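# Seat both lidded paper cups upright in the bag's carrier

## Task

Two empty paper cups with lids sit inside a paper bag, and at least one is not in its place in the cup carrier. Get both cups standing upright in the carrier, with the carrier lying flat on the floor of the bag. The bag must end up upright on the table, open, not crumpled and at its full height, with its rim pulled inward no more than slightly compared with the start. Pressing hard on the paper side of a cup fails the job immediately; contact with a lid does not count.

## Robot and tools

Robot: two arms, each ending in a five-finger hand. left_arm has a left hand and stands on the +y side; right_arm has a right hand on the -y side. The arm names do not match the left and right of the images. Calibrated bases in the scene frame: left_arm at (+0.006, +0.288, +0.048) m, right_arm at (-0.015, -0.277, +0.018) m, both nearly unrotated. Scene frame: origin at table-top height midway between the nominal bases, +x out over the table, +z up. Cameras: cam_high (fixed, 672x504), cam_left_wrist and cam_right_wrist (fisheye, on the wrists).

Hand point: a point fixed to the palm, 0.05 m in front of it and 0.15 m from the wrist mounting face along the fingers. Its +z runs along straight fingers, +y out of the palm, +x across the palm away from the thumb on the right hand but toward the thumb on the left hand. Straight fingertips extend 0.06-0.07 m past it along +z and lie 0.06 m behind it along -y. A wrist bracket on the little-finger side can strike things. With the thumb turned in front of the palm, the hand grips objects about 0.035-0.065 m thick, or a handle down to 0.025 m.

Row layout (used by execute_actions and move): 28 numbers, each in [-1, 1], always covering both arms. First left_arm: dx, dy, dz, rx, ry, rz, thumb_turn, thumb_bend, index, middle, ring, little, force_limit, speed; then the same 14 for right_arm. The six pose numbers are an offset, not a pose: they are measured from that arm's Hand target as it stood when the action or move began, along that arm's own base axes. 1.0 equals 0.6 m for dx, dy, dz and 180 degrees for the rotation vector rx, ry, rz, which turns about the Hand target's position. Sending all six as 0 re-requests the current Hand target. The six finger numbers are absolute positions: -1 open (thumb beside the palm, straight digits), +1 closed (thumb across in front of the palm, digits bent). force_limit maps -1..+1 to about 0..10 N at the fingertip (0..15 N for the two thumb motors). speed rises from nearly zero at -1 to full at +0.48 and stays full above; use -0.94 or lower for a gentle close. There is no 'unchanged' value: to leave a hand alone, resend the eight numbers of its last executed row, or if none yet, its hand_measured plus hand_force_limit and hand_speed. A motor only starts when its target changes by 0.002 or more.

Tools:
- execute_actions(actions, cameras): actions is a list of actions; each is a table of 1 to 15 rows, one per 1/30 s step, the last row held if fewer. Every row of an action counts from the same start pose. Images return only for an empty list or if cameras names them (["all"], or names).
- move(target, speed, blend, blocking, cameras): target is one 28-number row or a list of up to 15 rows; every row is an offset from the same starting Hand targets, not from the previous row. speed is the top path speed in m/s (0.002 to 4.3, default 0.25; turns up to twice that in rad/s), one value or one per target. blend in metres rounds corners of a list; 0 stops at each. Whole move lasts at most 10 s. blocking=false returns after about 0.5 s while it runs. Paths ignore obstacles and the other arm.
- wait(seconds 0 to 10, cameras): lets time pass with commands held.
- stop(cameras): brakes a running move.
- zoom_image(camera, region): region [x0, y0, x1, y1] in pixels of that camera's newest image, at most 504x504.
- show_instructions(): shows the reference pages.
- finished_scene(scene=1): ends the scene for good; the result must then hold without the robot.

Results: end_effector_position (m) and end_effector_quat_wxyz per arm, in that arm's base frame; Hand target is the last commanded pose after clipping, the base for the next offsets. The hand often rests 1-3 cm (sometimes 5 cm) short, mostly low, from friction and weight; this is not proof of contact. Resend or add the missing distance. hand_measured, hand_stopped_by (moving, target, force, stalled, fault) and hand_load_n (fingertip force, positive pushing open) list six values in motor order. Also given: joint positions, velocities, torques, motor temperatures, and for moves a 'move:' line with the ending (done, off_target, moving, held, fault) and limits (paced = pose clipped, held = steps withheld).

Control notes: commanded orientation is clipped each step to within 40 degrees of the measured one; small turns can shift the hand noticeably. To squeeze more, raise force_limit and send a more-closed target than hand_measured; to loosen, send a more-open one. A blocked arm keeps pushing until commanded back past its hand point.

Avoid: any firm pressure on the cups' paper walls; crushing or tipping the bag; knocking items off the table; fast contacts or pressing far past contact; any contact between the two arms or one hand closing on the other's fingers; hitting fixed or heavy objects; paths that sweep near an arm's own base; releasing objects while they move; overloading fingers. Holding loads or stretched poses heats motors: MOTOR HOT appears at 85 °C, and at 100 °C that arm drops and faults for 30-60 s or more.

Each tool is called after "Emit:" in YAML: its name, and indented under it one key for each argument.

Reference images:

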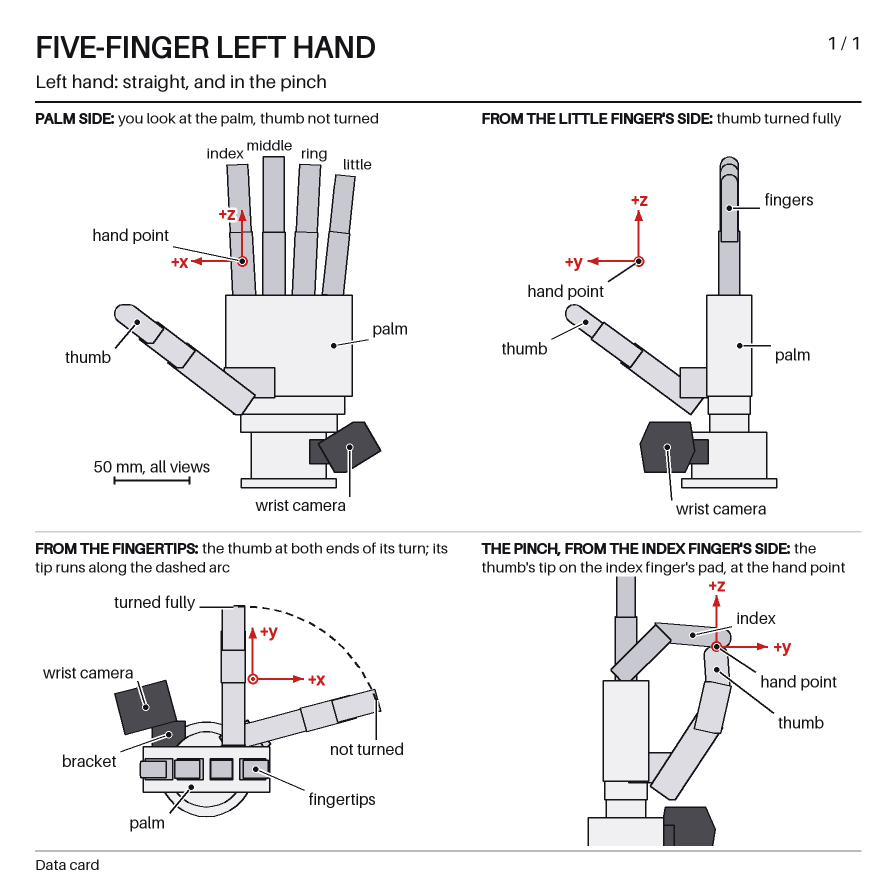

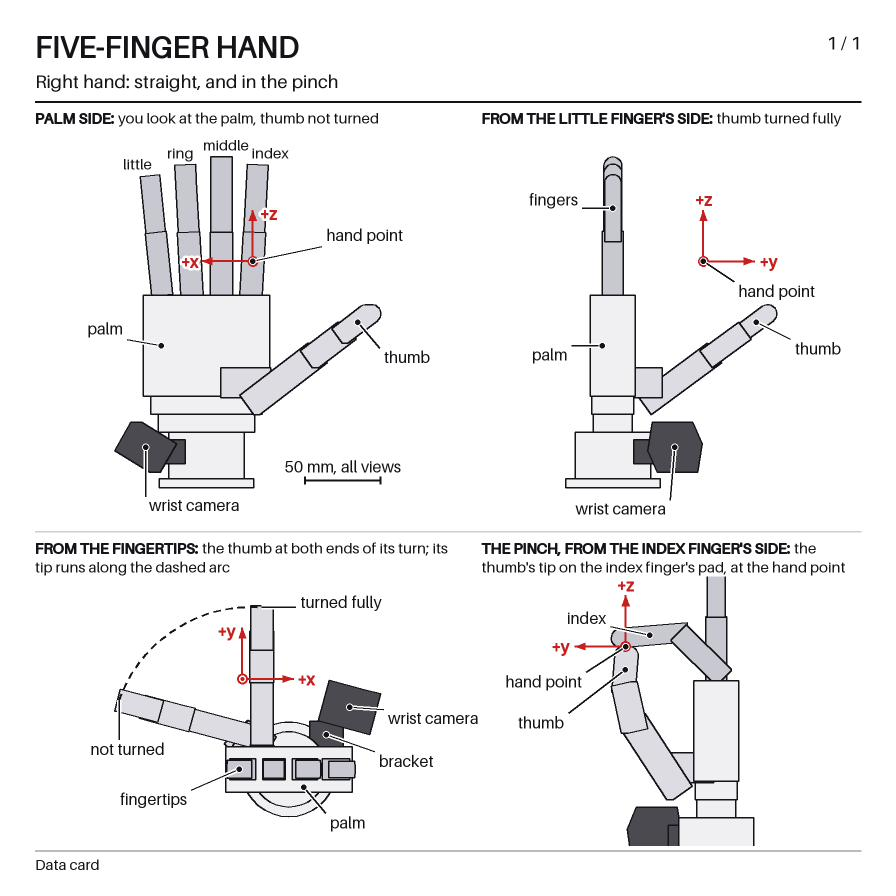

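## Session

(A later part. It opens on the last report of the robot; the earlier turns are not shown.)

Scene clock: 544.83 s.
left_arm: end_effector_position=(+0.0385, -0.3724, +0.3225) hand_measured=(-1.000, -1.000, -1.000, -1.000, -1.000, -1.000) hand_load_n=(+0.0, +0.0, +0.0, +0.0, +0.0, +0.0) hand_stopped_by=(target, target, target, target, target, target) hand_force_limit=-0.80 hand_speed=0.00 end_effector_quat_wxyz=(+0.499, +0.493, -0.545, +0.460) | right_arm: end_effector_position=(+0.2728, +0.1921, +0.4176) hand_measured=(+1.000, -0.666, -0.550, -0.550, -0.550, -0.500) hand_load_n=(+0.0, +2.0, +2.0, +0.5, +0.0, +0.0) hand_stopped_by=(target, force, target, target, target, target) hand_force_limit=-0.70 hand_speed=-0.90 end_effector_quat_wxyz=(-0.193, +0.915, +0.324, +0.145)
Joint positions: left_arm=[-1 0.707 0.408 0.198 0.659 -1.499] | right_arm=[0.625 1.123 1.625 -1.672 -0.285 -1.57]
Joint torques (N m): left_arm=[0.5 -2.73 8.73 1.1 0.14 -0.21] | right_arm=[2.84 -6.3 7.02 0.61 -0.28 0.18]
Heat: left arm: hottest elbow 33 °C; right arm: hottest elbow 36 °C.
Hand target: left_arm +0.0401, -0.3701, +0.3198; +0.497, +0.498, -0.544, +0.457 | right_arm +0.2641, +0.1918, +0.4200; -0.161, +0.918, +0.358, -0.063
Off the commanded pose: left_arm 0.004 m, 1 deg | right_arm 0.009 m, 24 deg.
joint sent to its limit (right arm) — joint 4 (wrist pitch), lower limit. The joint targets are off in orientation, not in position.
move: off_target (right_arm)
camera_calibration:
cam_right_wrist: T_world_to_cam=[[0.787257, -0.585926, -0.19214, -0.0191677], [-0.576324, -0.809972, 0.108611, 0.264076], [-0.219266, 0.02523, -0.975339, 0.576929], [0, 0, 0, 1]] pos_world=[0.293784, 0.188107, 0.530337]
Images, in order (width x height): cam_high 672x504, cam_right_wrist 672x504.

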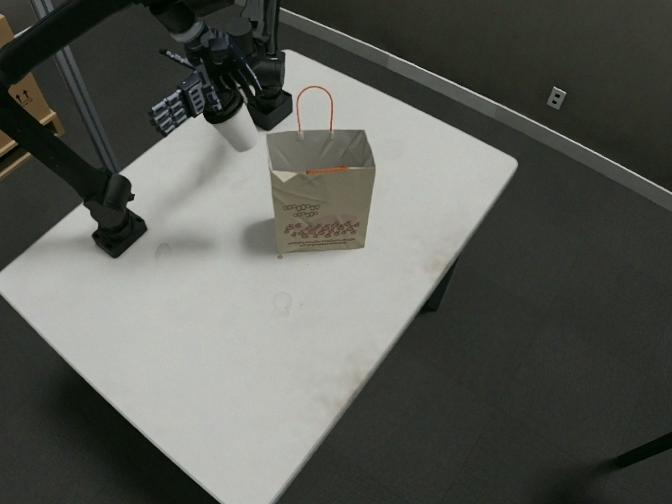

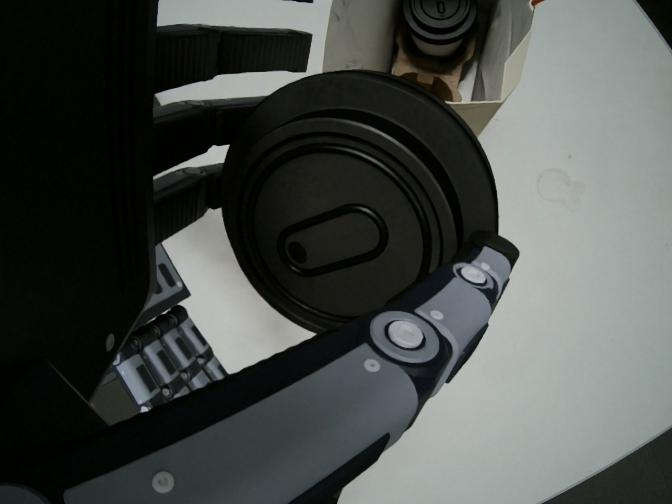

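Emit:
zoom_image:
  camera: "cam_right_wrist"
  region: [300, 0, 560, 160]

Scaled by 1.938 from the camera's 672x504 image, which has a finer 960x720 frame.

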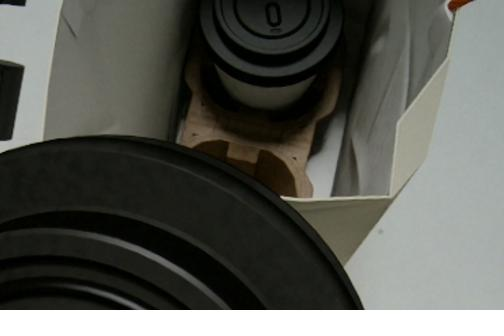

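Emit:
move:
  target:
    - [0,0,0,0,0,0, -1,-1,-1,-1,-1,-1,-0.8,0, 0.1517,0.0983,-0.02,0,0,0,1,-0.3,-0.55,-0.55,-0.55,-0.5,-0.7,-0.9]
  speed: 0.1
  cameras: ["cam_right_wrist","cam_high"]

Scene clock: 550.30 s.
left_arm: end_effector_position=(+0.0385, -0.3724, +0.3225) hand_measured=(-1.000, -1.000, -1.000, -1.000, -1.000, -1.000) hand_load_n=(+0.0, +0.0, +0.5, +0.0, +0.0, +0.0) hand_stopped_by=(target, target, target, target, target, target) hand_force_limit=-0.80 hand_speed=0.00 end_effector_quat_wxyz=(+0.499, +0.493, -0.545, +0.460) | right_arm: end_effector_position=(+0.3453, +0.2512, +0.3916) hand_measured=(+1.000, -0.666, -0.550, -0.550, -0.550, -0.500) hand_load_n=(+0.0, +2.0, +2.0, +0.5, +0.0, +0.0) hand_stopped_by=(target, force, target, target, target, target) hand_force_limit=-0.70 hand_speed=-0.90 end_effector_quat_wxyz=(-0.192, +0.919, +0.331, +0.096)
Joint positions: left_arm=[-1 0.707 0.408 0.198 0.659 -1.499] | right_arm=[0.625 1.392 1.796 -1.672 -0.315 -1.59]
Joint torques (N m): left_arm=[0.15 -3.02 8.88 1.13 0.19 -0.16] | right_arm=[0.62 -9.11 11.15 0.43 -0.31 -0.11]
Heat: left arm: hottest elbow 33 °C; right arm: hottest elbow 36 °C.
Hand target: left_arm +0.0401, -0.3701, +0.3198; +0.497, +0.498, -0.544, +0.457 | right_arm +0.3551, +0.2509, +0.4079; -0.161, +0.918, +0.358, -0.063
Off the commanded pose: left_arm 0.004 m, 1 deg | right_arm 0.019 m, 19 deg.
joint sent to its limit (right arm) — joint 4 (wrist pitch), lower limit. The joint targets are off in orientation, not in position.
move: off_target (right_arm)
camera_calibration:
cam_right_wrist: T_world_to_cam=[[0.784908, -0.571313, -0.239837, -0.0309378], [-0.540108, -0.820551, 0.187027, 0.315997], [-0.303649, -0.0172615, -0.952628, 0.59685], [0, 0, 0, 1]] pos_world=[0.376189, 0.251919, 0.502055]
Images, in order (width x height): cam_high 672x504, cam_right_wrist 672x504.

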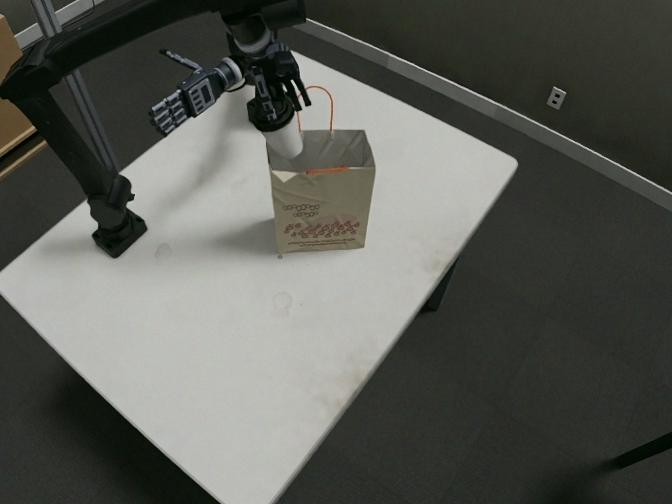

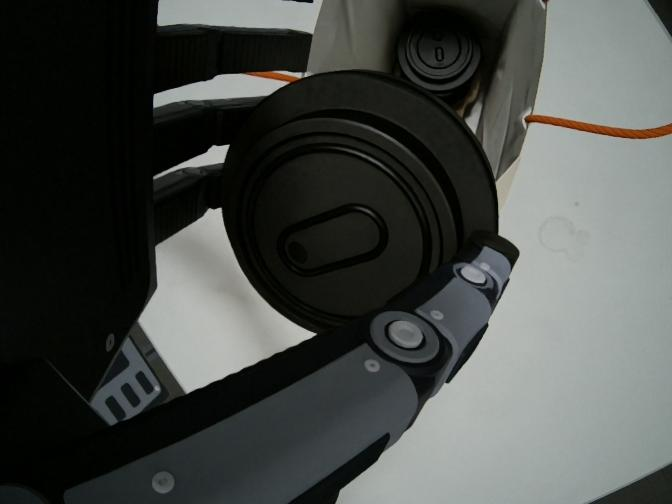

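Emit:
move:
  target:
    - [0,0,0,0,0,0, -1,-1,-1,-1,-1,-1,-0.8,0, 0.0365,0.0202,-0.0848,0.0286,0.0263,0,1,-0.3,-0.55,-0.55,-0.55,-0.5,-0.7,-0.9]
  speed: 0.06
  cameras: ["cam_right_wrist","cam_high"]

Emit:
zoom_image:
  camera: "cam_high"
  region: [200, 0, 420, 200]

Scene clock: 564.77 s.
left_arm: end_effector_position=(+0.0385, -0.3724, +0.3225) hand_measured=(-1.000, -1.000, -1.000, -1.000, -1.000, -1.000) hand_load_n=(+0.0, +0.0, +0.0, +0.0, +0.0, +0.0) hand_stopped_by=(target, target, target, target, target, target) hand_force_limit=-0.80 hand_speed=0.00 end_effector_quat_wxyz=(+0.499, +0.493, -0.545, +0.460) | right_arm: end_effector_position=(+0.3676, +0.2662, +0.3544) hand_measured=(+1.000, -0.666, -0.550, -0.550, -0.550, -0.500) hand_load_n=(+0.0, +2.0, +2.0, +0.5, +0.0, +0.0) hand_stopped_by=(target, force, target, target, target, target) hand_force_limit=-0.70 hand_speed=-0.90 end_effector_quat_wxyz=(-0.237, +0.912, +0.330, +0.045)
Joint positions: left_arm=[-1 0.707 0.408 0.198 0.659 -1.499] | right_arm=[0.568 1.486 1.796 -1.672 -0.445 -1.65]
Joint torques (N m): left_arm=[-0.03 -2.32 8.83 1.1 0.13 -0.18] | right_arm=[0.26 -10.46 9.25 0.27 -0.42 -0.07]
Heat: left arm: hottest elbow 34 °C; right arm: hottest elbow 37 °C.
Hand target: left_arm +0.0401, -0.3701, +0.3198; +0.497, +0.498, -0.544, +0.457 | right_arm +0.3771, +0.2630, +0.3570; -0.217, +0.906, +0.353, -0.085
Off the commanded pose: left_arm 0.004 m, 1 deg | right_arm 0.010 m, 15 deg.
joint sent to its limit (right arm) — joint 4 (wrist pitch), lower limit. The joint targets are off in orientation, not in position.
move: off_target (right_arm)
camera_calibration:
cam_right_wrist: T_world_to_cam=[[0.764572, -0.532291, -0.363449, -0.00786472], [-0.491015, -0.846312, 0.206544, 0.329236], [-0.417533, 0.0205415, -0.90843, 0.58459], [0, 0, 0, 1]] pos_world=[0.411759, 0.262442, 0.460199]
Images, in order (width x height): cam_high 672x504, cam_right_wrist 672x504.

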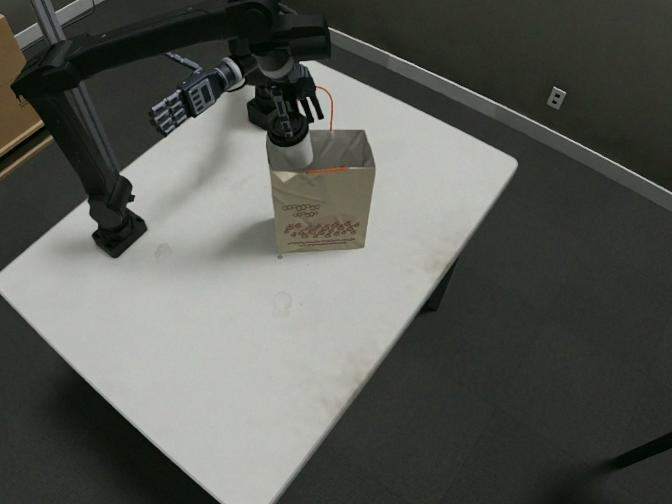

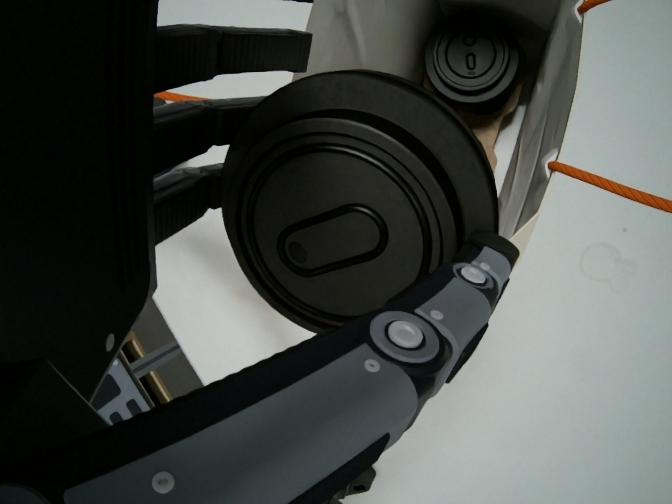

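Scaled by 2.291 from the camera's 672x504 image, which has a finer 960x720 frame.

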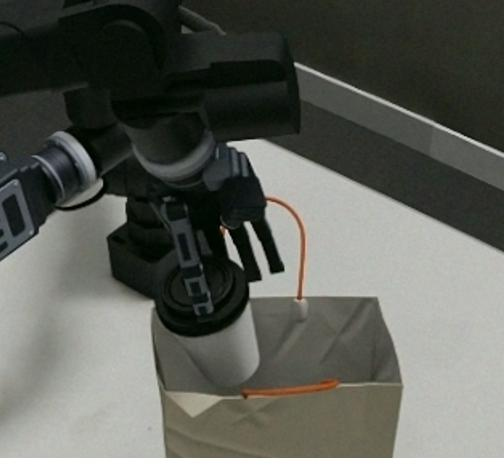

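Emit:
execute_actions:
  actions: []
  cameras: ["cam_right_wrist","cam_high"]

Scene clock: 567.17 s.
left_arm: end_effector_position=(+0.0385, -0.3724, +0.3225) hand_measured=(-1.000, -1.000, -1.000, -1.000, -1.000, -1.000) hand_load_n=(+0.0, -0.5, +0.0, +0.0, +0.0, +0.0) hand_stopped_by=(target, target, target, target, target, target) hand_force_limit=-0.80 hand_speed=0.00 end_effector_quat_wxyz=(+0.499, +0.493, -0.545, +0.460) | right_arm: end_effector_position=(+0.3677, +0.2662, +0.3544) hand_measured=(+1.000, -0.666, -0.550, -0.550, -0.550, -0.500) hand_load_n=(+0.0, +2.0, +1.5, +0.0, +0.0, +0.0) hand_stopped_by=(target, force, target, target, target, target) hand_force_limit=-0.70 hand_speed=-0.90 end_effector_quat_wxyz=(-0.237, +0.912, +0.330, +0.045)
Joint positions: left_arm=[-1 0.707 0.408 0.198 0.659 -1.499] | right_arm=[0.568 1.486 1.796 -1.672 -0.445 -1.65]
Joint velocities: within noise
Joint torques (N m): left_arm=[-0.5 -2.55 8.9 1.35 0.07 -0.11] | right_arm=[0.26 -10.52 9.25 0.24 -0.41 -0.09]
Motor temperatures (°C): left_arm=[25 26 34 25 23 25] | right_arm=[26 32 37 25 23 23]
Heat: left arm: hottest elbow 34 °C; right arm: hottest elbow 37 °C.
Hand target: left_arm +0.0401, -0.3701, +0.3198; +0.497, +0.498, -0.544, +0.457 | right_arm +0.3771, +0.2630, +0.3570; -0.217, +0.906, +0.353, -0.085
Off the commanded pose: left_arm 0.004 m, 1 deg | right_arm 0.010 m, 15 deg.
camera_calibration:
cam_right_wrist: T_world_to_cam=[[0.764787, -0.532046, -0.363356, -0.00806019], [-0.490784, -0.846469, 0.20645, 0.329225], [-0.41741, 0.0204388, -0.908488, 0.584594], [0, 0, 0, 1]] pos_world=[0.411758, 0.262442, 0.460199]
Images, in order (width x height): cam_high 672x504, cam_right_wrist 672x504.

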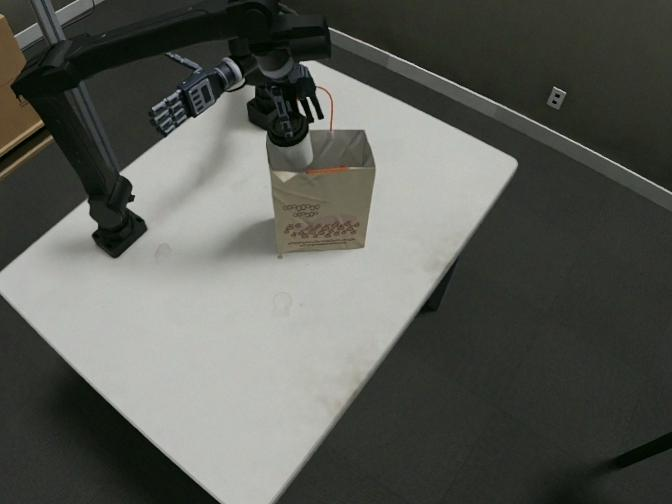

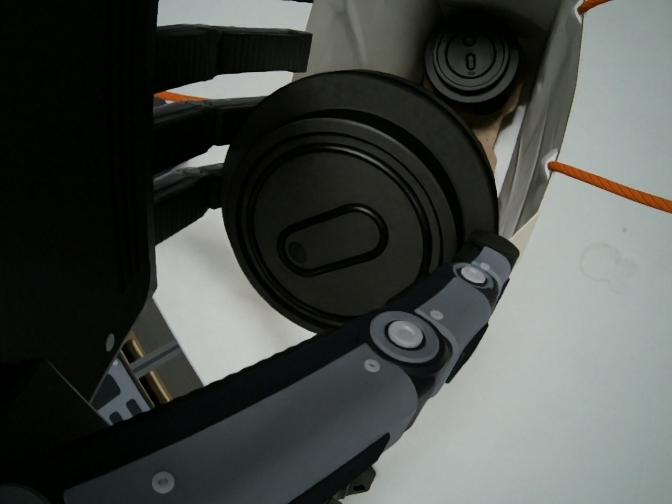

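Emit:
zoom_image:
  camera: "cam_high"
  region: [240, 60, 400, 200]

Emit:
zoom_image:
  camera: "cam_right_wrist"
  region: [280, 0, 620, 260]

Scaled by 3.150 from the camera's 672x504 image, which has a finer 960x720 frame.

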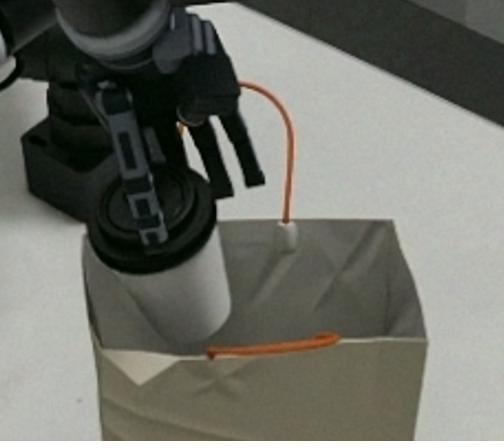

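Scaled by 1.482 from the camera's 672x504 image, which has a finer 960x720 frame.

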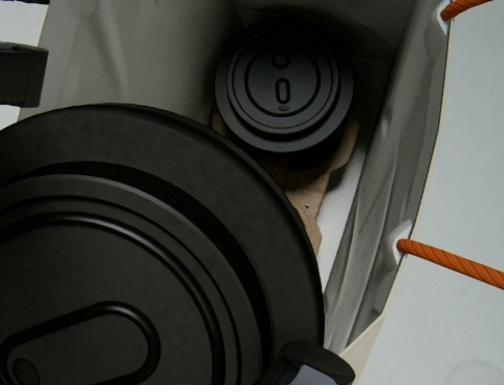

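Emit:
move:
  target: [0,0,0,0,0,0,-1,-1,-1,-1,-1,-1,-0.8,0, 0.0067,-0.005,-0.0617,0,0,0,1,-0.3,-0.55,-0.55,-0.55,-0.5,-0.7,-0.9]
  speed: 0.04
  cameras: ["cam_high","cam_right_wrist"]

Scene clock: 572.77 s.
left_arm: end_effector_position=(+0.0385, -0.3724, +0.3225) hand_measured=(-1.000, -1.000, -1.000, -1.000, -1.000, -1.000) hand_load_n=(+0.0, +0.0, +0.0, +0.0, +0.0, +0.0) hand_stopped_by=(target, target, target, target, target, target) hand_force_limit=-0.80 hand_speed=0.00 end_effector_quat_wxyz=(+0.499, +0.493, -0.545, +0.460) | right_arm: end_effector_position=(+0.3750, +0.2663, +0.3285) hand_measured=(+1.000, -0.666, -0.550, -0.550, -0.550, -0.500) hand_load_n=(+0.0, +2.0, +1.5, +0.5, -0.5, +0.0) hand_stopped_by=(target, force, target, target, target, target) hand_force_limit=-0.70 hand_speed=-0.90 end_effector_quat_wxyz=(-0.232, +0.911, +0.341, +0.021)
Joint positions: left_arm=[-1 0.707 0.408 0.198 0.659 -1.499] | right_arm=[0.56 1.523 1.77 -1.672 -0.449 -1.693]
Joint torques (N m): left_arm=[1.38 -2.08 8.84 1.16 0.18 -0.11] | right_arm=[0.32 -11.28 7.36 0.16 -0.34 -0.1]
Heat: left arm: hottest elbow 34 °C; right arm: hottest elbow 37 °C.
Hand target: left_arm +0.0401, -0.3701, +0.3198; +0.497, +0.498, -0.544, +0.457 | right_arm +0.3811, +0.2600, +0.3200; -0.217, +0.906, +0.353, -0.085
Off the commanded pose: left_arm 0.004 m, 1 deg | right_arm 0.012 m, 12 deg.
joint sent to its limit (right arm) — joint 4 (wrist pitch), lower limit. The joint targets are off in orientation, not in position.
move: off_target (right_arm)
camera_calibration:
cam_right_wrist: T_world_to_cam=[[0.767938, -0.517969, -0.376802, -0.0235239], [-0.456409, -0.85524, 0.245471, 0.314909], [-0.449403, -0.0165304, -0.893176, 0.580868], [0, 0, 0, 1]] pos_world=[0.422835, 0.26674, 0.432653]
Images, in order (width x height): cam_high 672x504, cam_right_wrist 672x504.

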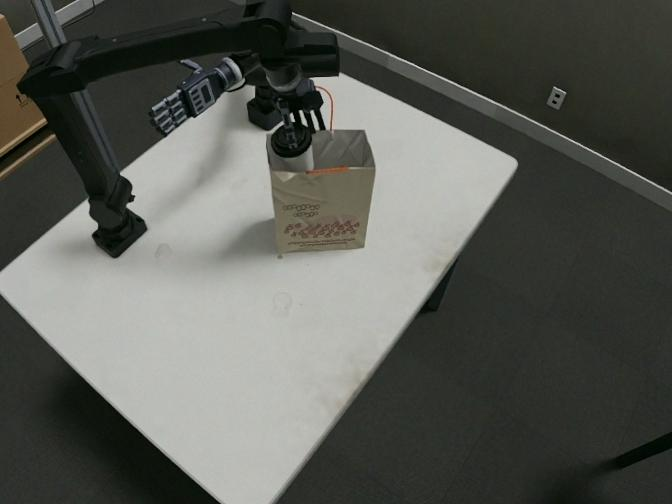

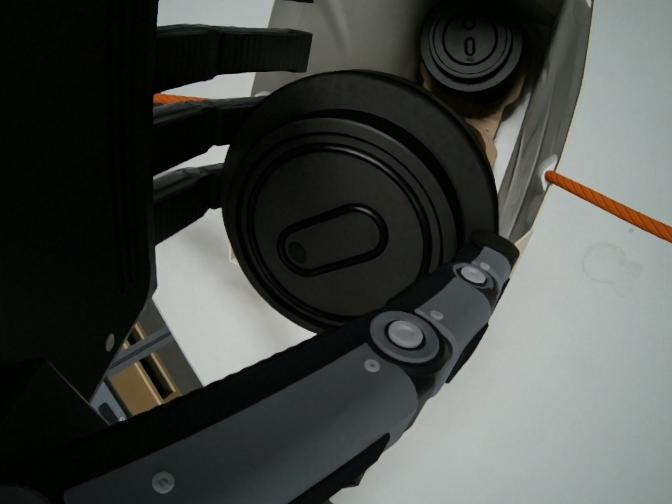

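Emit:
zoom_image:
  camera: "cam_high"
  region: [240, 60, 400, 200]

Emit:
zoom_image:
  camera: "cam_right_wrist"
  region: [140, 0, 620, 360]

Scaled by 3.150 from the camera's 672x504 image, which has a finer 960x720 frame.

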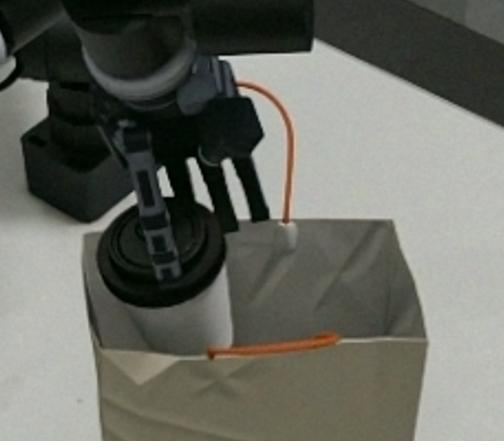

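Scaled by 1.050 from the camera's 672x504 image, which has a finer 960x720 frame.

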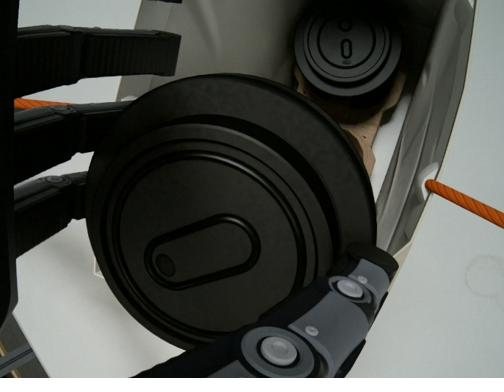

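Emit:
move:
  target: [0,0,0,0,0,0,-1,-1,-1,-1,-1,-1,-0.8,0, -0.0035,-0.0033,-0.0583,0,0,0,1,-0.3,-0.55,-0.55,-0.55,-0.5,-0.7,-0.9]
  speed: 0.04
  cameras: ["cam_high","cam_right_wrist"]

Scene clock: 582.63 s.
left_arm: end_effector_position=(+0.0385, -0.3724, +0.3225) hand_measured=(-1.000, -1.000, -1.000, -1.000, -1.000, -1.000) hand_load_n=(+0.0, +0.0, +0.0, +0.0, +0.0, +0.0) hand_stopped_by=(target, target, target, target, target, target) hand_force_limit=-0.80 hand_speed=0.00 end_effector_quat_wxyz=(+0.499, +0.493, -0.545, +0.460) | right_arm: end_effector_position=(+0.3737, +0.2643, +0.2934) hand_measured=(+1.000, -0.666, -0.550, -0.550, -0.550, -0.500) hand_load_n=(+0.0, +2.5, +2.0, +0.5, +0.0, +0.0) hand_stopped_by=(target, force, target, target, target, target) hand_force_limit=-0.70 hand_speed=-0.90 end_effector_quat_wxyz=(-0.224, +0.910, +0.348, -0.016)
Joint positions: left_arm=[-1 0.707 0.408 0.198 0.659 -1.499] | right_arm=[0.559 1.557 1.717 -1.672 -0.449 -1.73]
Joint torques (N m): left_arm=[1.2 -3.96 8.9 1.24 0.11 -0.18] | right_arm=[0.26 -11.69 7.34 -0.05 -0.4 -0.09]
Heat: left arm: hottest elbow 34 °C; right arm: hottest elbow 37 °C.
Hand target: left_arm +0.0401, -0.3701, +0.3198; +0.497, +0.498, -0.544, +0.457 | right_arm +0.3790, +0.2580, +0.2851; -0.217, +0.906, +0.353, -0.085
Off the commanded pose: left_arm 0.004 m, 1 deg | right_arm 0.012 m, 8 deg.
joint sent to its limit (right arm) — joint 4 (wrist pitch), lower limit. The joint targets are off in orientation, not in position.
move: off_target (right_arm)
camera_calibration:
cam_right_wrist: T_world_to_cam=[[0.761083, -0.509518, -0.401429, -0.0293739], [-0.413245, -0.857884, 0.305392, 0.288203], [-0.499982, -0.0665405, -0.863476, 0.57242], [0, 0, 0, 1]] pos_world=[0.427654, 0.270367, 0.394464]
Images, in order (width x height): cam_high 672x504, cam_right_wrist 672x504.

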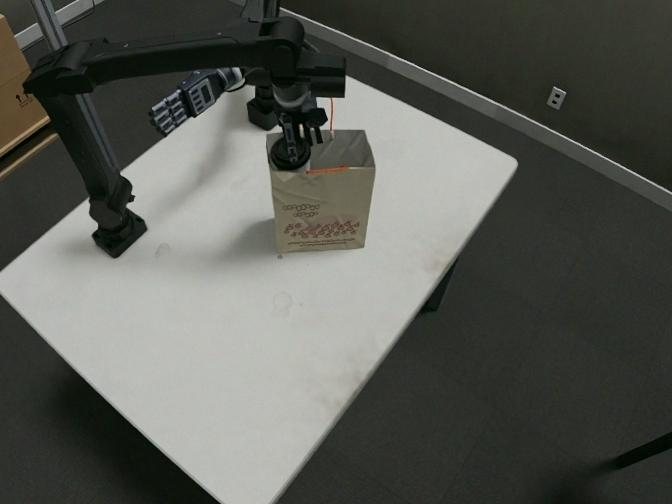

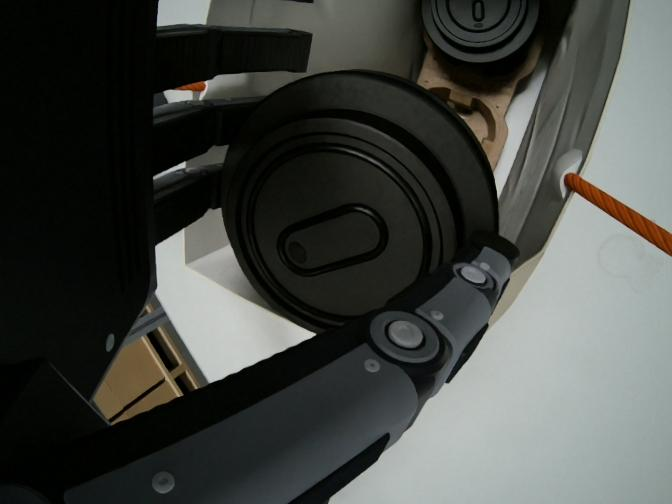

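Emit:
zoom_image:
  camera: "cam_right_wrist"
  region: [140, 0, 640, 375]

Emit:
zoom_image:
  camera: "cam_high"
  region: [240, 60, 400, 200]

Scaled by 1.008 from the camera's 672x504 image, which has a finer 960x720 frame.

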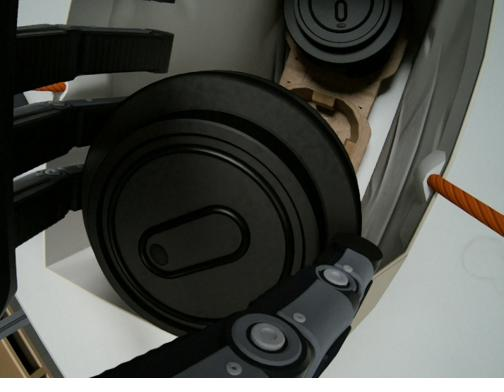

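Scaled by 3.150 from the camera's 672x504 image, which has a finer 960x720 frame.

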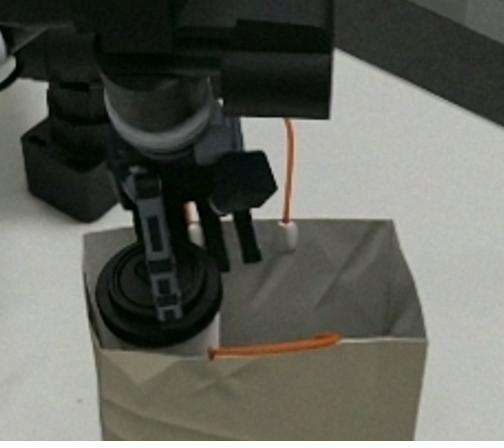

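Emit:
move:
  target: [0,0,0,0,0,0,-1,-1,-1,-1,-1,-1,-0.8,0, 0.0,-0.0012,-0.0583,0,0,0,1,-0.3,-0.55,-0.55,-0.55,-0.5,-0.7,-0.9]
  speed: 0.03
  cameras: ["cam_high","cam_right_wrist"]

Emit:
zoom_image:
  camera: "cam_high"
  region: [240, 60, 400, 200]

Emit:
zoom_image:
  camera: "cam_right_wrist"
  region: [140, 0, 640, 375]

Scene clock: 587.03 s.
left_arm: end_effector_position=(+0.0385, -0.3724, +0.3225) hand_measured=(-1.000, -1.000, -1.000, -1.000, -1.000, -1.000) hand_load_n=(+0.0, +0.0, -0.5, +0.0, +0.0, +0.0) hand_stopped_by=(target, target, target, target, target, target) hand_force_limit=-0.80 hand_speed=0.00 end_effector_quat_wxyz=(+0.499, +0.493, -0.545, +0.460) | right_arm: end_effector_position=(+0.3743, +0.2639, +0.2582) hand_measured=(+1.000, -0.666, -0.550, -0.550, -0.550, -0.500) hand_load_n=(+0.0, +2.5, +2.0, +0.0, +0.0, +0.0) hand_stopped_by=(target, force, target, target, target, target) hand_force_limit=-0.70 hand_speed=-0.90 end_effector_quat_wxyz=(-0.219, +0.907, +0.356, -0.054)
Joint positions: left_arm=[-1 0.707 0.408 0.198 0.659 -1.499] | right_arm=[0.557 1.605 1.678 -1.672 -0.454 -1.768]
Joint torques (N m): left_arm=[0.32 -2.55 8.73 1.29 0.12 -0.15] | right_arm=[0.26 -12.34 7.27 -0.21 -0.43 -0.07]
Heat: left arm: hottest elbow 34 °C; right arm: hottest elbow 37 °C.
Hand target: left_arm +0.0401, -0.3701, +0.3198; +0.497, +0.498, -0.544, +0.457 | right_arm +0.3789, +0.2574, +0.2500; -0.217, +0.906, +0.353, -0.085
Off the commanded pose: left_arm 0.004 m, 1 deg | right_arm 0.011 m, 4 deg.
joint sent to its limit (right arm) — joint 4 (wrist pitch), lower limit. The joint targets still meet the commanded pose.
move: off_target (right_arm)
camera_calibration:
cam_right_wrist: T_world_to_cam=[[0.751759, -0.499011, -0.4311, -0.0357555], [-0.364813, -0.859298, 0.358496, 0.267387], [-0.549337, -0.112231, -0.82803, 0.563666], [0, 0, 0, 1]] pos_world=[0.434068, 0.275184, 0.355461]
Images, in order (width x height): cam_high 672x504, cam_right_wrist 672x504.

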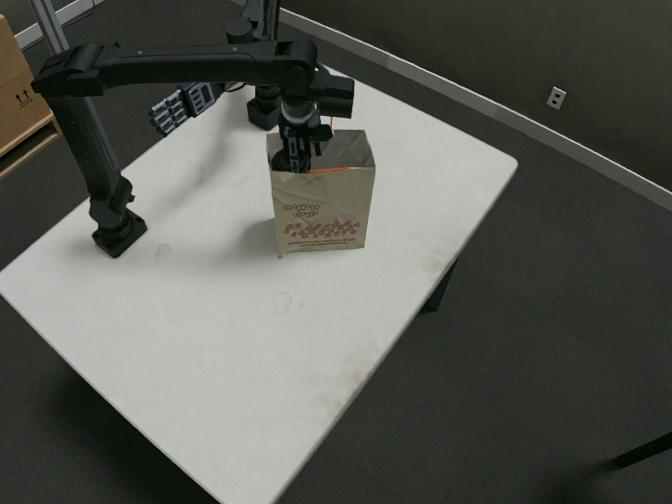

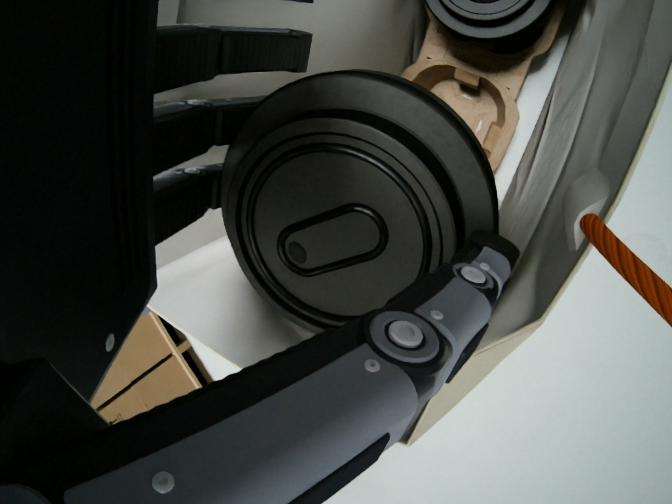

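Scaled by 3.150 from the camera's 672x504 image, which has a finer 960x720 frame.

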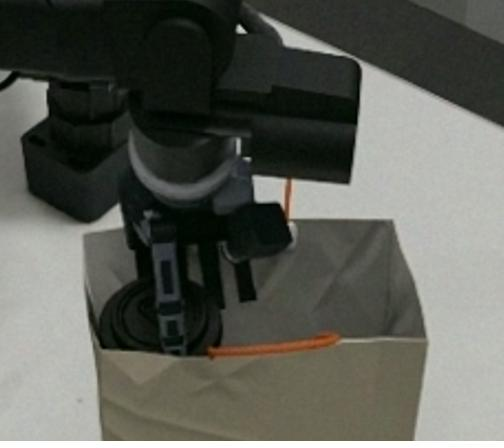

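Scaled by 1.008 from the camera's 672x504 image, which has a finer 960x720 frame.

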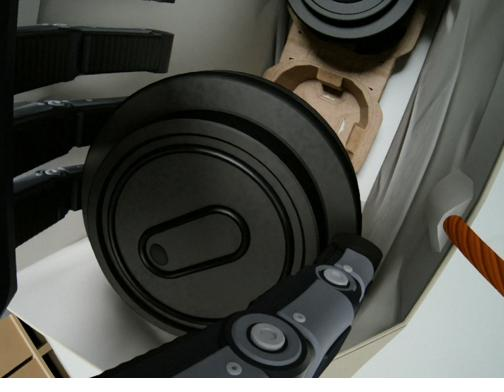

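Emit:
move:
  target: [0,0,0,0,0,0,-1,-1,-1,-1,-1,-1,-0.8,0, -0.0005,-0.0015,-0.0667,0,0,0,1,-0.3,-0.55,-0.55,-0.55,-0.5,-0.7,-0.9]
  speed: 0.03
  cameras: ["cam_high","cam_right_wrist"]

Emit:
zoom_image:
  camera: "cam_high"
  region: [240, 60, 400, 200]

Emit:
zoom_image:
  camera: "cam_right_wrist"
  region: [140, 0, 640, 375]

Scene clock: 593.10 s.
left_arm: end_effector_position=(+0.0385, -0.3724, +0.3225) hand_measured=(-1.000, -1.000, -1.000, -1.000, -1.000, -1.000) hand_load_n=(+0.0, +0.0, +0.0, +0.0, +0.0, +0.0) hand_stopped_by=(target, target, target, target, target, target) hand_force_limit=-0.80 hand_speed=0.00 end_effector_quat_wxyz=(+0.499, +0.493, -0.545, +0.460) | right_arm: end_effector_position=(+0.3712, +0.2607, +0.2191) hand_measured=(+1.000, -0.666, -0.550, -0.550, -0.550, -0.500) hand_load_n=(+0.0, +2.0, +2.0, +0.5, +0.0, +0.0) hand_stopped_by=(target, force, target, target, target, target) hand_force_limit=-0.70 hand_speed=-0.90 end_effector_quat_wxyz=(-0.216, +0.905, +0.357, -0.082)
Joint positions: left_arm=[-1 0.707 0.408 0.198 0.659 -1.499] | right_arm=[0.554 1.634 1.606 -1.636 -0.457 -1.791]
Joint torques (N m): left_arm=[0.67 -2.78 8.85 0.96 0.14 -0.14] | right_arm=[0.26 -12.86 7.19 0.31 -0.42 -0.07]
Heat: left arm: hottest elbow 35 °C; right arm: hottest elbow 36 °C.
Hand target: left_arm +0.0401, -0.3701, +0.3198; +0.497, +0.498, -0.544, +0.457 | right_arm +0.3787, +0.2564, +0.2101; -0.217, +0.906, +0.353, -0.085
Off the commanded pose: left_arm 0.004 m, 1 deg | right_arm 0.013 m, 1 deg.
move: off_target (right_arm)
camera_calibration:
cam_right_wrist: T_world_to_cam=[[0.738779, -0.49693, -0.455264, -0.0422158], [-0.331304, -0.856045, 0.396768, 0.255823], [-0.586893, -0.142293, -0.797063, 0.544239], [0, 0, 0, 1]] pos_world=[0.435353, 0.275459, 0.313071]
Images, in order (width x height): cam_high 672x504, cam_right_wrist 672x504.

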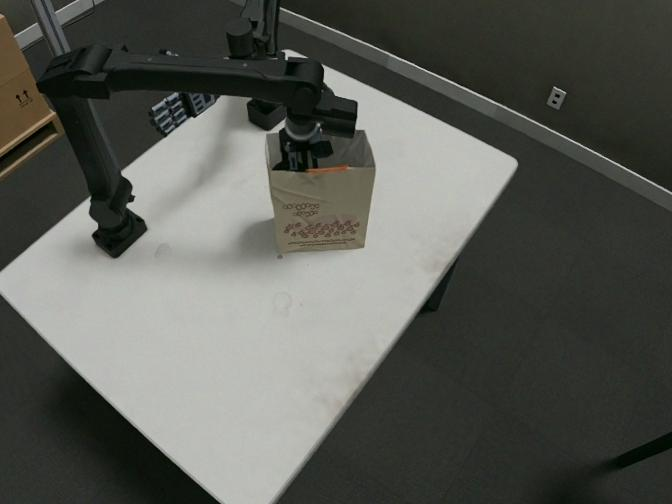

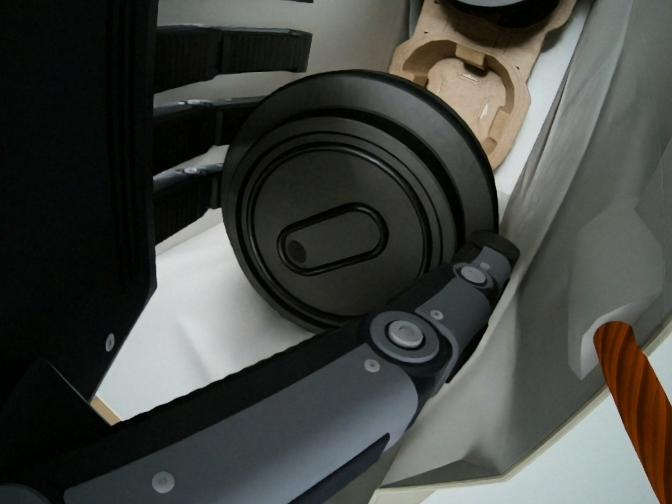

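Scaled by 3.150 from the camera's 672x504 image, which has a finer 960x720 frame.

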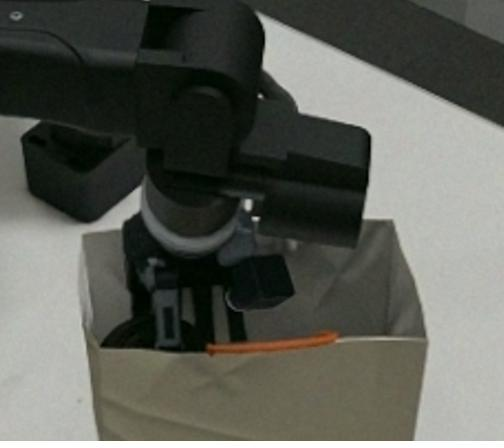

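Scaled by 1.008 from the camera's 672x504 image, which has a finer 960x720 frame.

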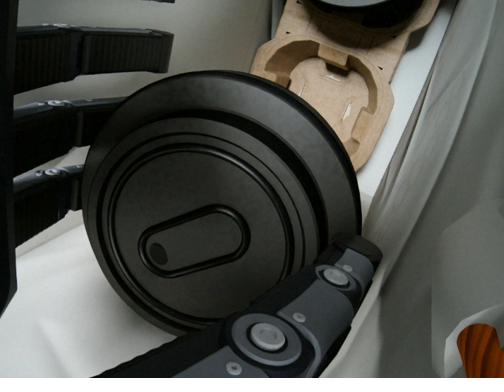

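Emit:
move:
  target: [0,0,0,0,0,0,-1,-1,-1,-1,-1,-1,-0.8,0, 0.003,0.0065,-0.0417,-0.0286,-0.0263,0,1,-0.3,-0.55,-0.55,-0.55,-0.5,-0.7,-0.9]
  speed: 0.03
  cameras: ["cam_high","cam_right_wrist"]

Emit:
zoom_image:
  camera: "cam_right_wrist"
  region: [140, 0, 640, 375]

Scene clock: 598.60 s.
left_arm: end_effector_position=(+0.0385, -0.3724, +0.3225) hand_measured=(-1.000, -1.000, -1.000, -1.000, -1.000, -1.000) hand_load_n=(+0.0, +0.0, +0.0, +0.0, +0.0, +0.0) hand_stopped_by=(target, target, target, target, target, target) hand_force_limit=-0.80 hand_speed=0.00 end_effector_quat_wxyz=(+0.499, +0.493, -0.545, +0.460) | right_arm: end_effector_position=(+0.3832, +0.2538, +0.1911) hand_measured=(+1.000, -0.666, -0.550, -0.550, -0.550, -0.500) hand_load_n=(+0.0, +2.0, +2.0, +0.5, +0.0, +0.0) hand_stopped_by=(target, force, target, target, target, target) hand_force_limit=-0.70 hand_speed=-0.90 end_effector_quat_wxyz=(-0.164, +0.918, +0.357, -0.059)
Joint positions: left_arm=[-1 0.707 0.408 0.198 0.659 -1.499] | right_arm=[0.575 1.634 1.54 -1.529 -0.347 -1.746]
Joint torques (N m): left_arm=[0.21 -2.67 8.95 1.25 0.11 -0.18] | right_arm=[3.08 -13.45 7.17 0.44 -0.18 0.18]
Heat: left arm: hottest elbow 35 °C; right arm: hottest elbow 36 °C.
Hand target: left_arm +0.0401, -0.3701, +0.3198; +0.497, +0.498, -0.544, +0.457 | right_arm +0.3805, +0.2603, +0.1850; -0.161, +0.918, +0.358, -0.063
Off the commanded pose: left_arm 0.004 m, 1 deg | right_arm 0.009 m, 1 deg.
move: done
camera_calibration:
cam_right_wrist: T_world_to_cam=[[0.765128, -0.539481, -0.351481, -0.086443], [-0.374971, -0.817099, 0.437887, 0.264024], [-0.523427, -0.203244, -0.827475, 0.524941], [0, 0, 0, 1]] pos_world=[0.43991, 0.275791, 0.28838]
Images, in order (width x height): cam_high 672x504, cam_right_wrist 672x504.

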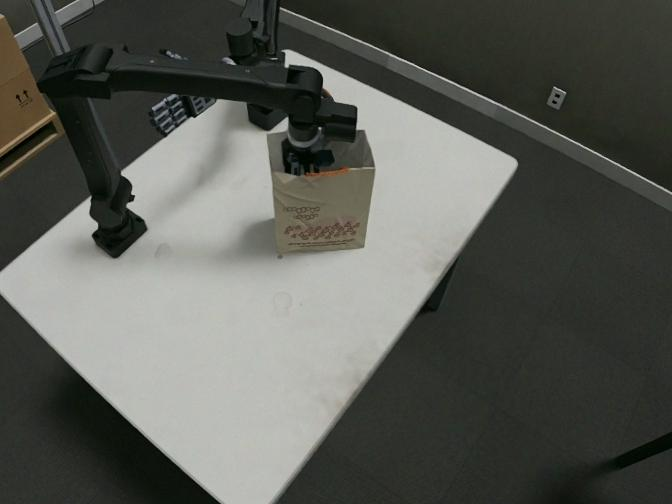

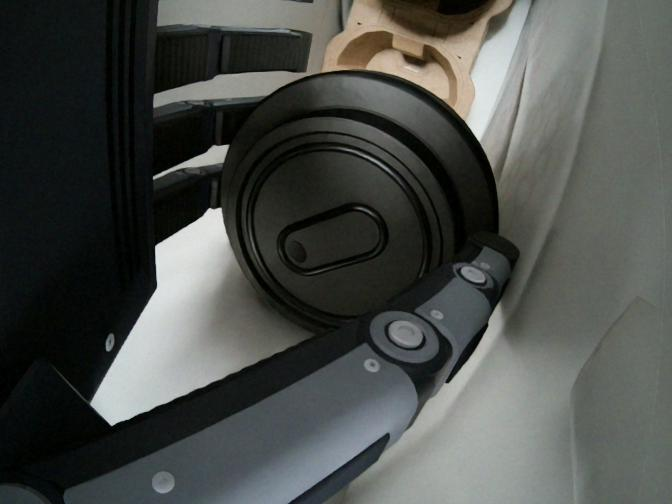

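Scaled by 1.008 from the camera's 672x504 image, which has a finer 960x720 frame.

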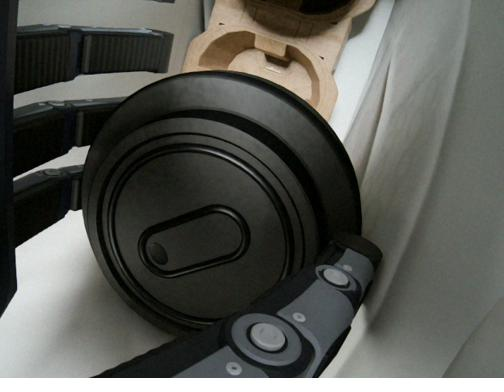

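Emit:
move:
  target: [0,0,0,0,0,0,-1,-1,-1,-1,-1,-1,-0.8,0, -0.014,0.012,-0.025,0,0,0,1,-0.3,-0.55,-0.55,-0.55,-0.5,-0.7,-0.9]
  speed: 0.03
  cameras: ["cam_high","cam_right_wrist"]

Emit:
zoom_image:
  camera: "cam_right_wrist"
  region: [140, 0, 640, 375]

Scene clock: 601.37 s.
left_arm: end_effector_position=(+0.0385, -0.3724, +0.3225) hand_measured=(-1.000, -1.000, -1.000, -1.000, -1.000, -1.000) hand_load_n=(+0.0, +0.0, +0.0, +0.0, +0.0, +0.0) hand_stopped_by=(target, target, target, target, target, target) hand_force_limit=-0.80 hand_speed=0.00 end_effector_quat_wxyz=(+0.499, +0.493, -0.545, +0.460) | right_arm: end_effector_position=(+0.3753, +0.2610, +0.1742) hand_measured=(+1.000, -0.666, -0.550, -0.550, -0.550, -0.500) hand_load_n=(+0.0, +2.0, +2.0, +0.5, +0.0, +0.0) hand_stopped_by=(target, force, target, target, target, target) hand_force_limit=-0.70 hand_speed=-0.90 end_effector_quat_wxyz=(-0.163, +0.918, +0.356, -0.061)
Joint positions: left_arm=[-1 0.707 0.408 0.198 0.659 -1.499] | right_arm=[0.596 1.634 1.495 -1.48 -0.347 -1.724]
Joint torques (N m): left_arm=[0.85 -2.14 8.62 1.1 0.13 -0.14] | right_arm=[3.08 -13.8 7.19 0.44 -0.22 0.19]
Heat: left arm: hottest elbow 35 °C; right arm: hottest elbow 36 °C.
Hand target: left_arm +0.0401, -0.3701, +0.3198; +0.497, +0.498, -0.544, +0.457 | right_arm +0.3720, +0.2675, +0.1701; -0.161, +0.918, +0.358, -0.063
Off the commanded pose: left_arm 0.004 m, 1 deg | right_arm 0.008 m, 0 deg.
move: done
camera_calibration:
cam_right_wrist: T_world_to_cam=[[0.764165, -0.540469, -0.352059, -0.0817013], [-0.37347, -0.815749, 0.441672, 0.272749], [-0.525902, -0.206027, -0.825215, 0.509446], [0, 0, 0, 1]] pos_world=[0.432215, 0.283297, 0.271174]
Images, in order (width x height): cam_high 672x504, cam_right_wrist 672x504.

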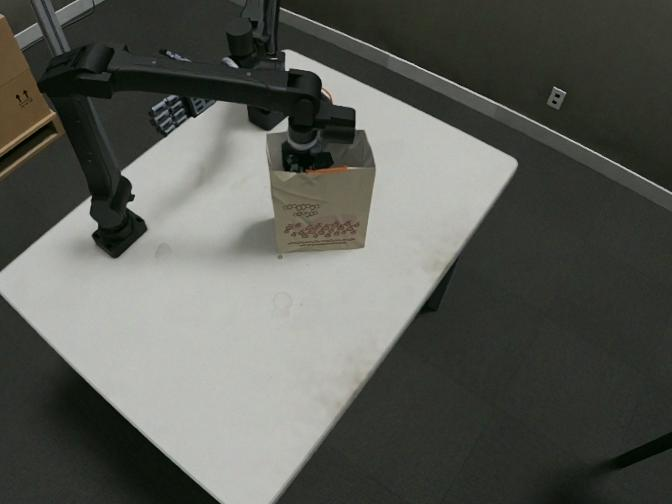

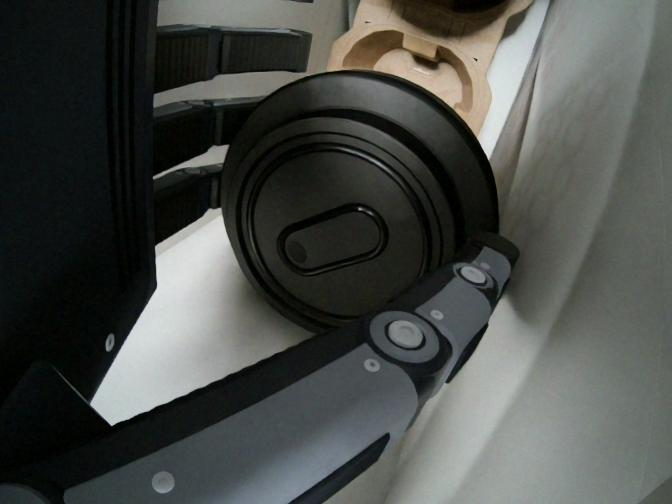

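Scaled by 1.008 from the camera's 672x504 image, which has a finer 960x720 frame.

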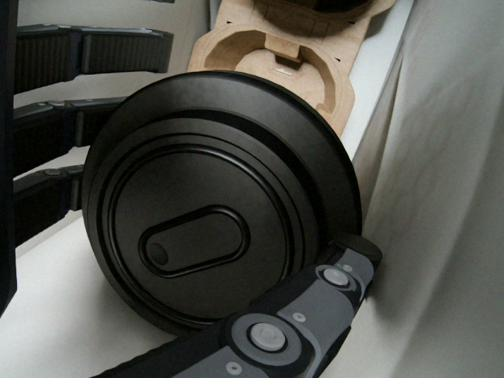

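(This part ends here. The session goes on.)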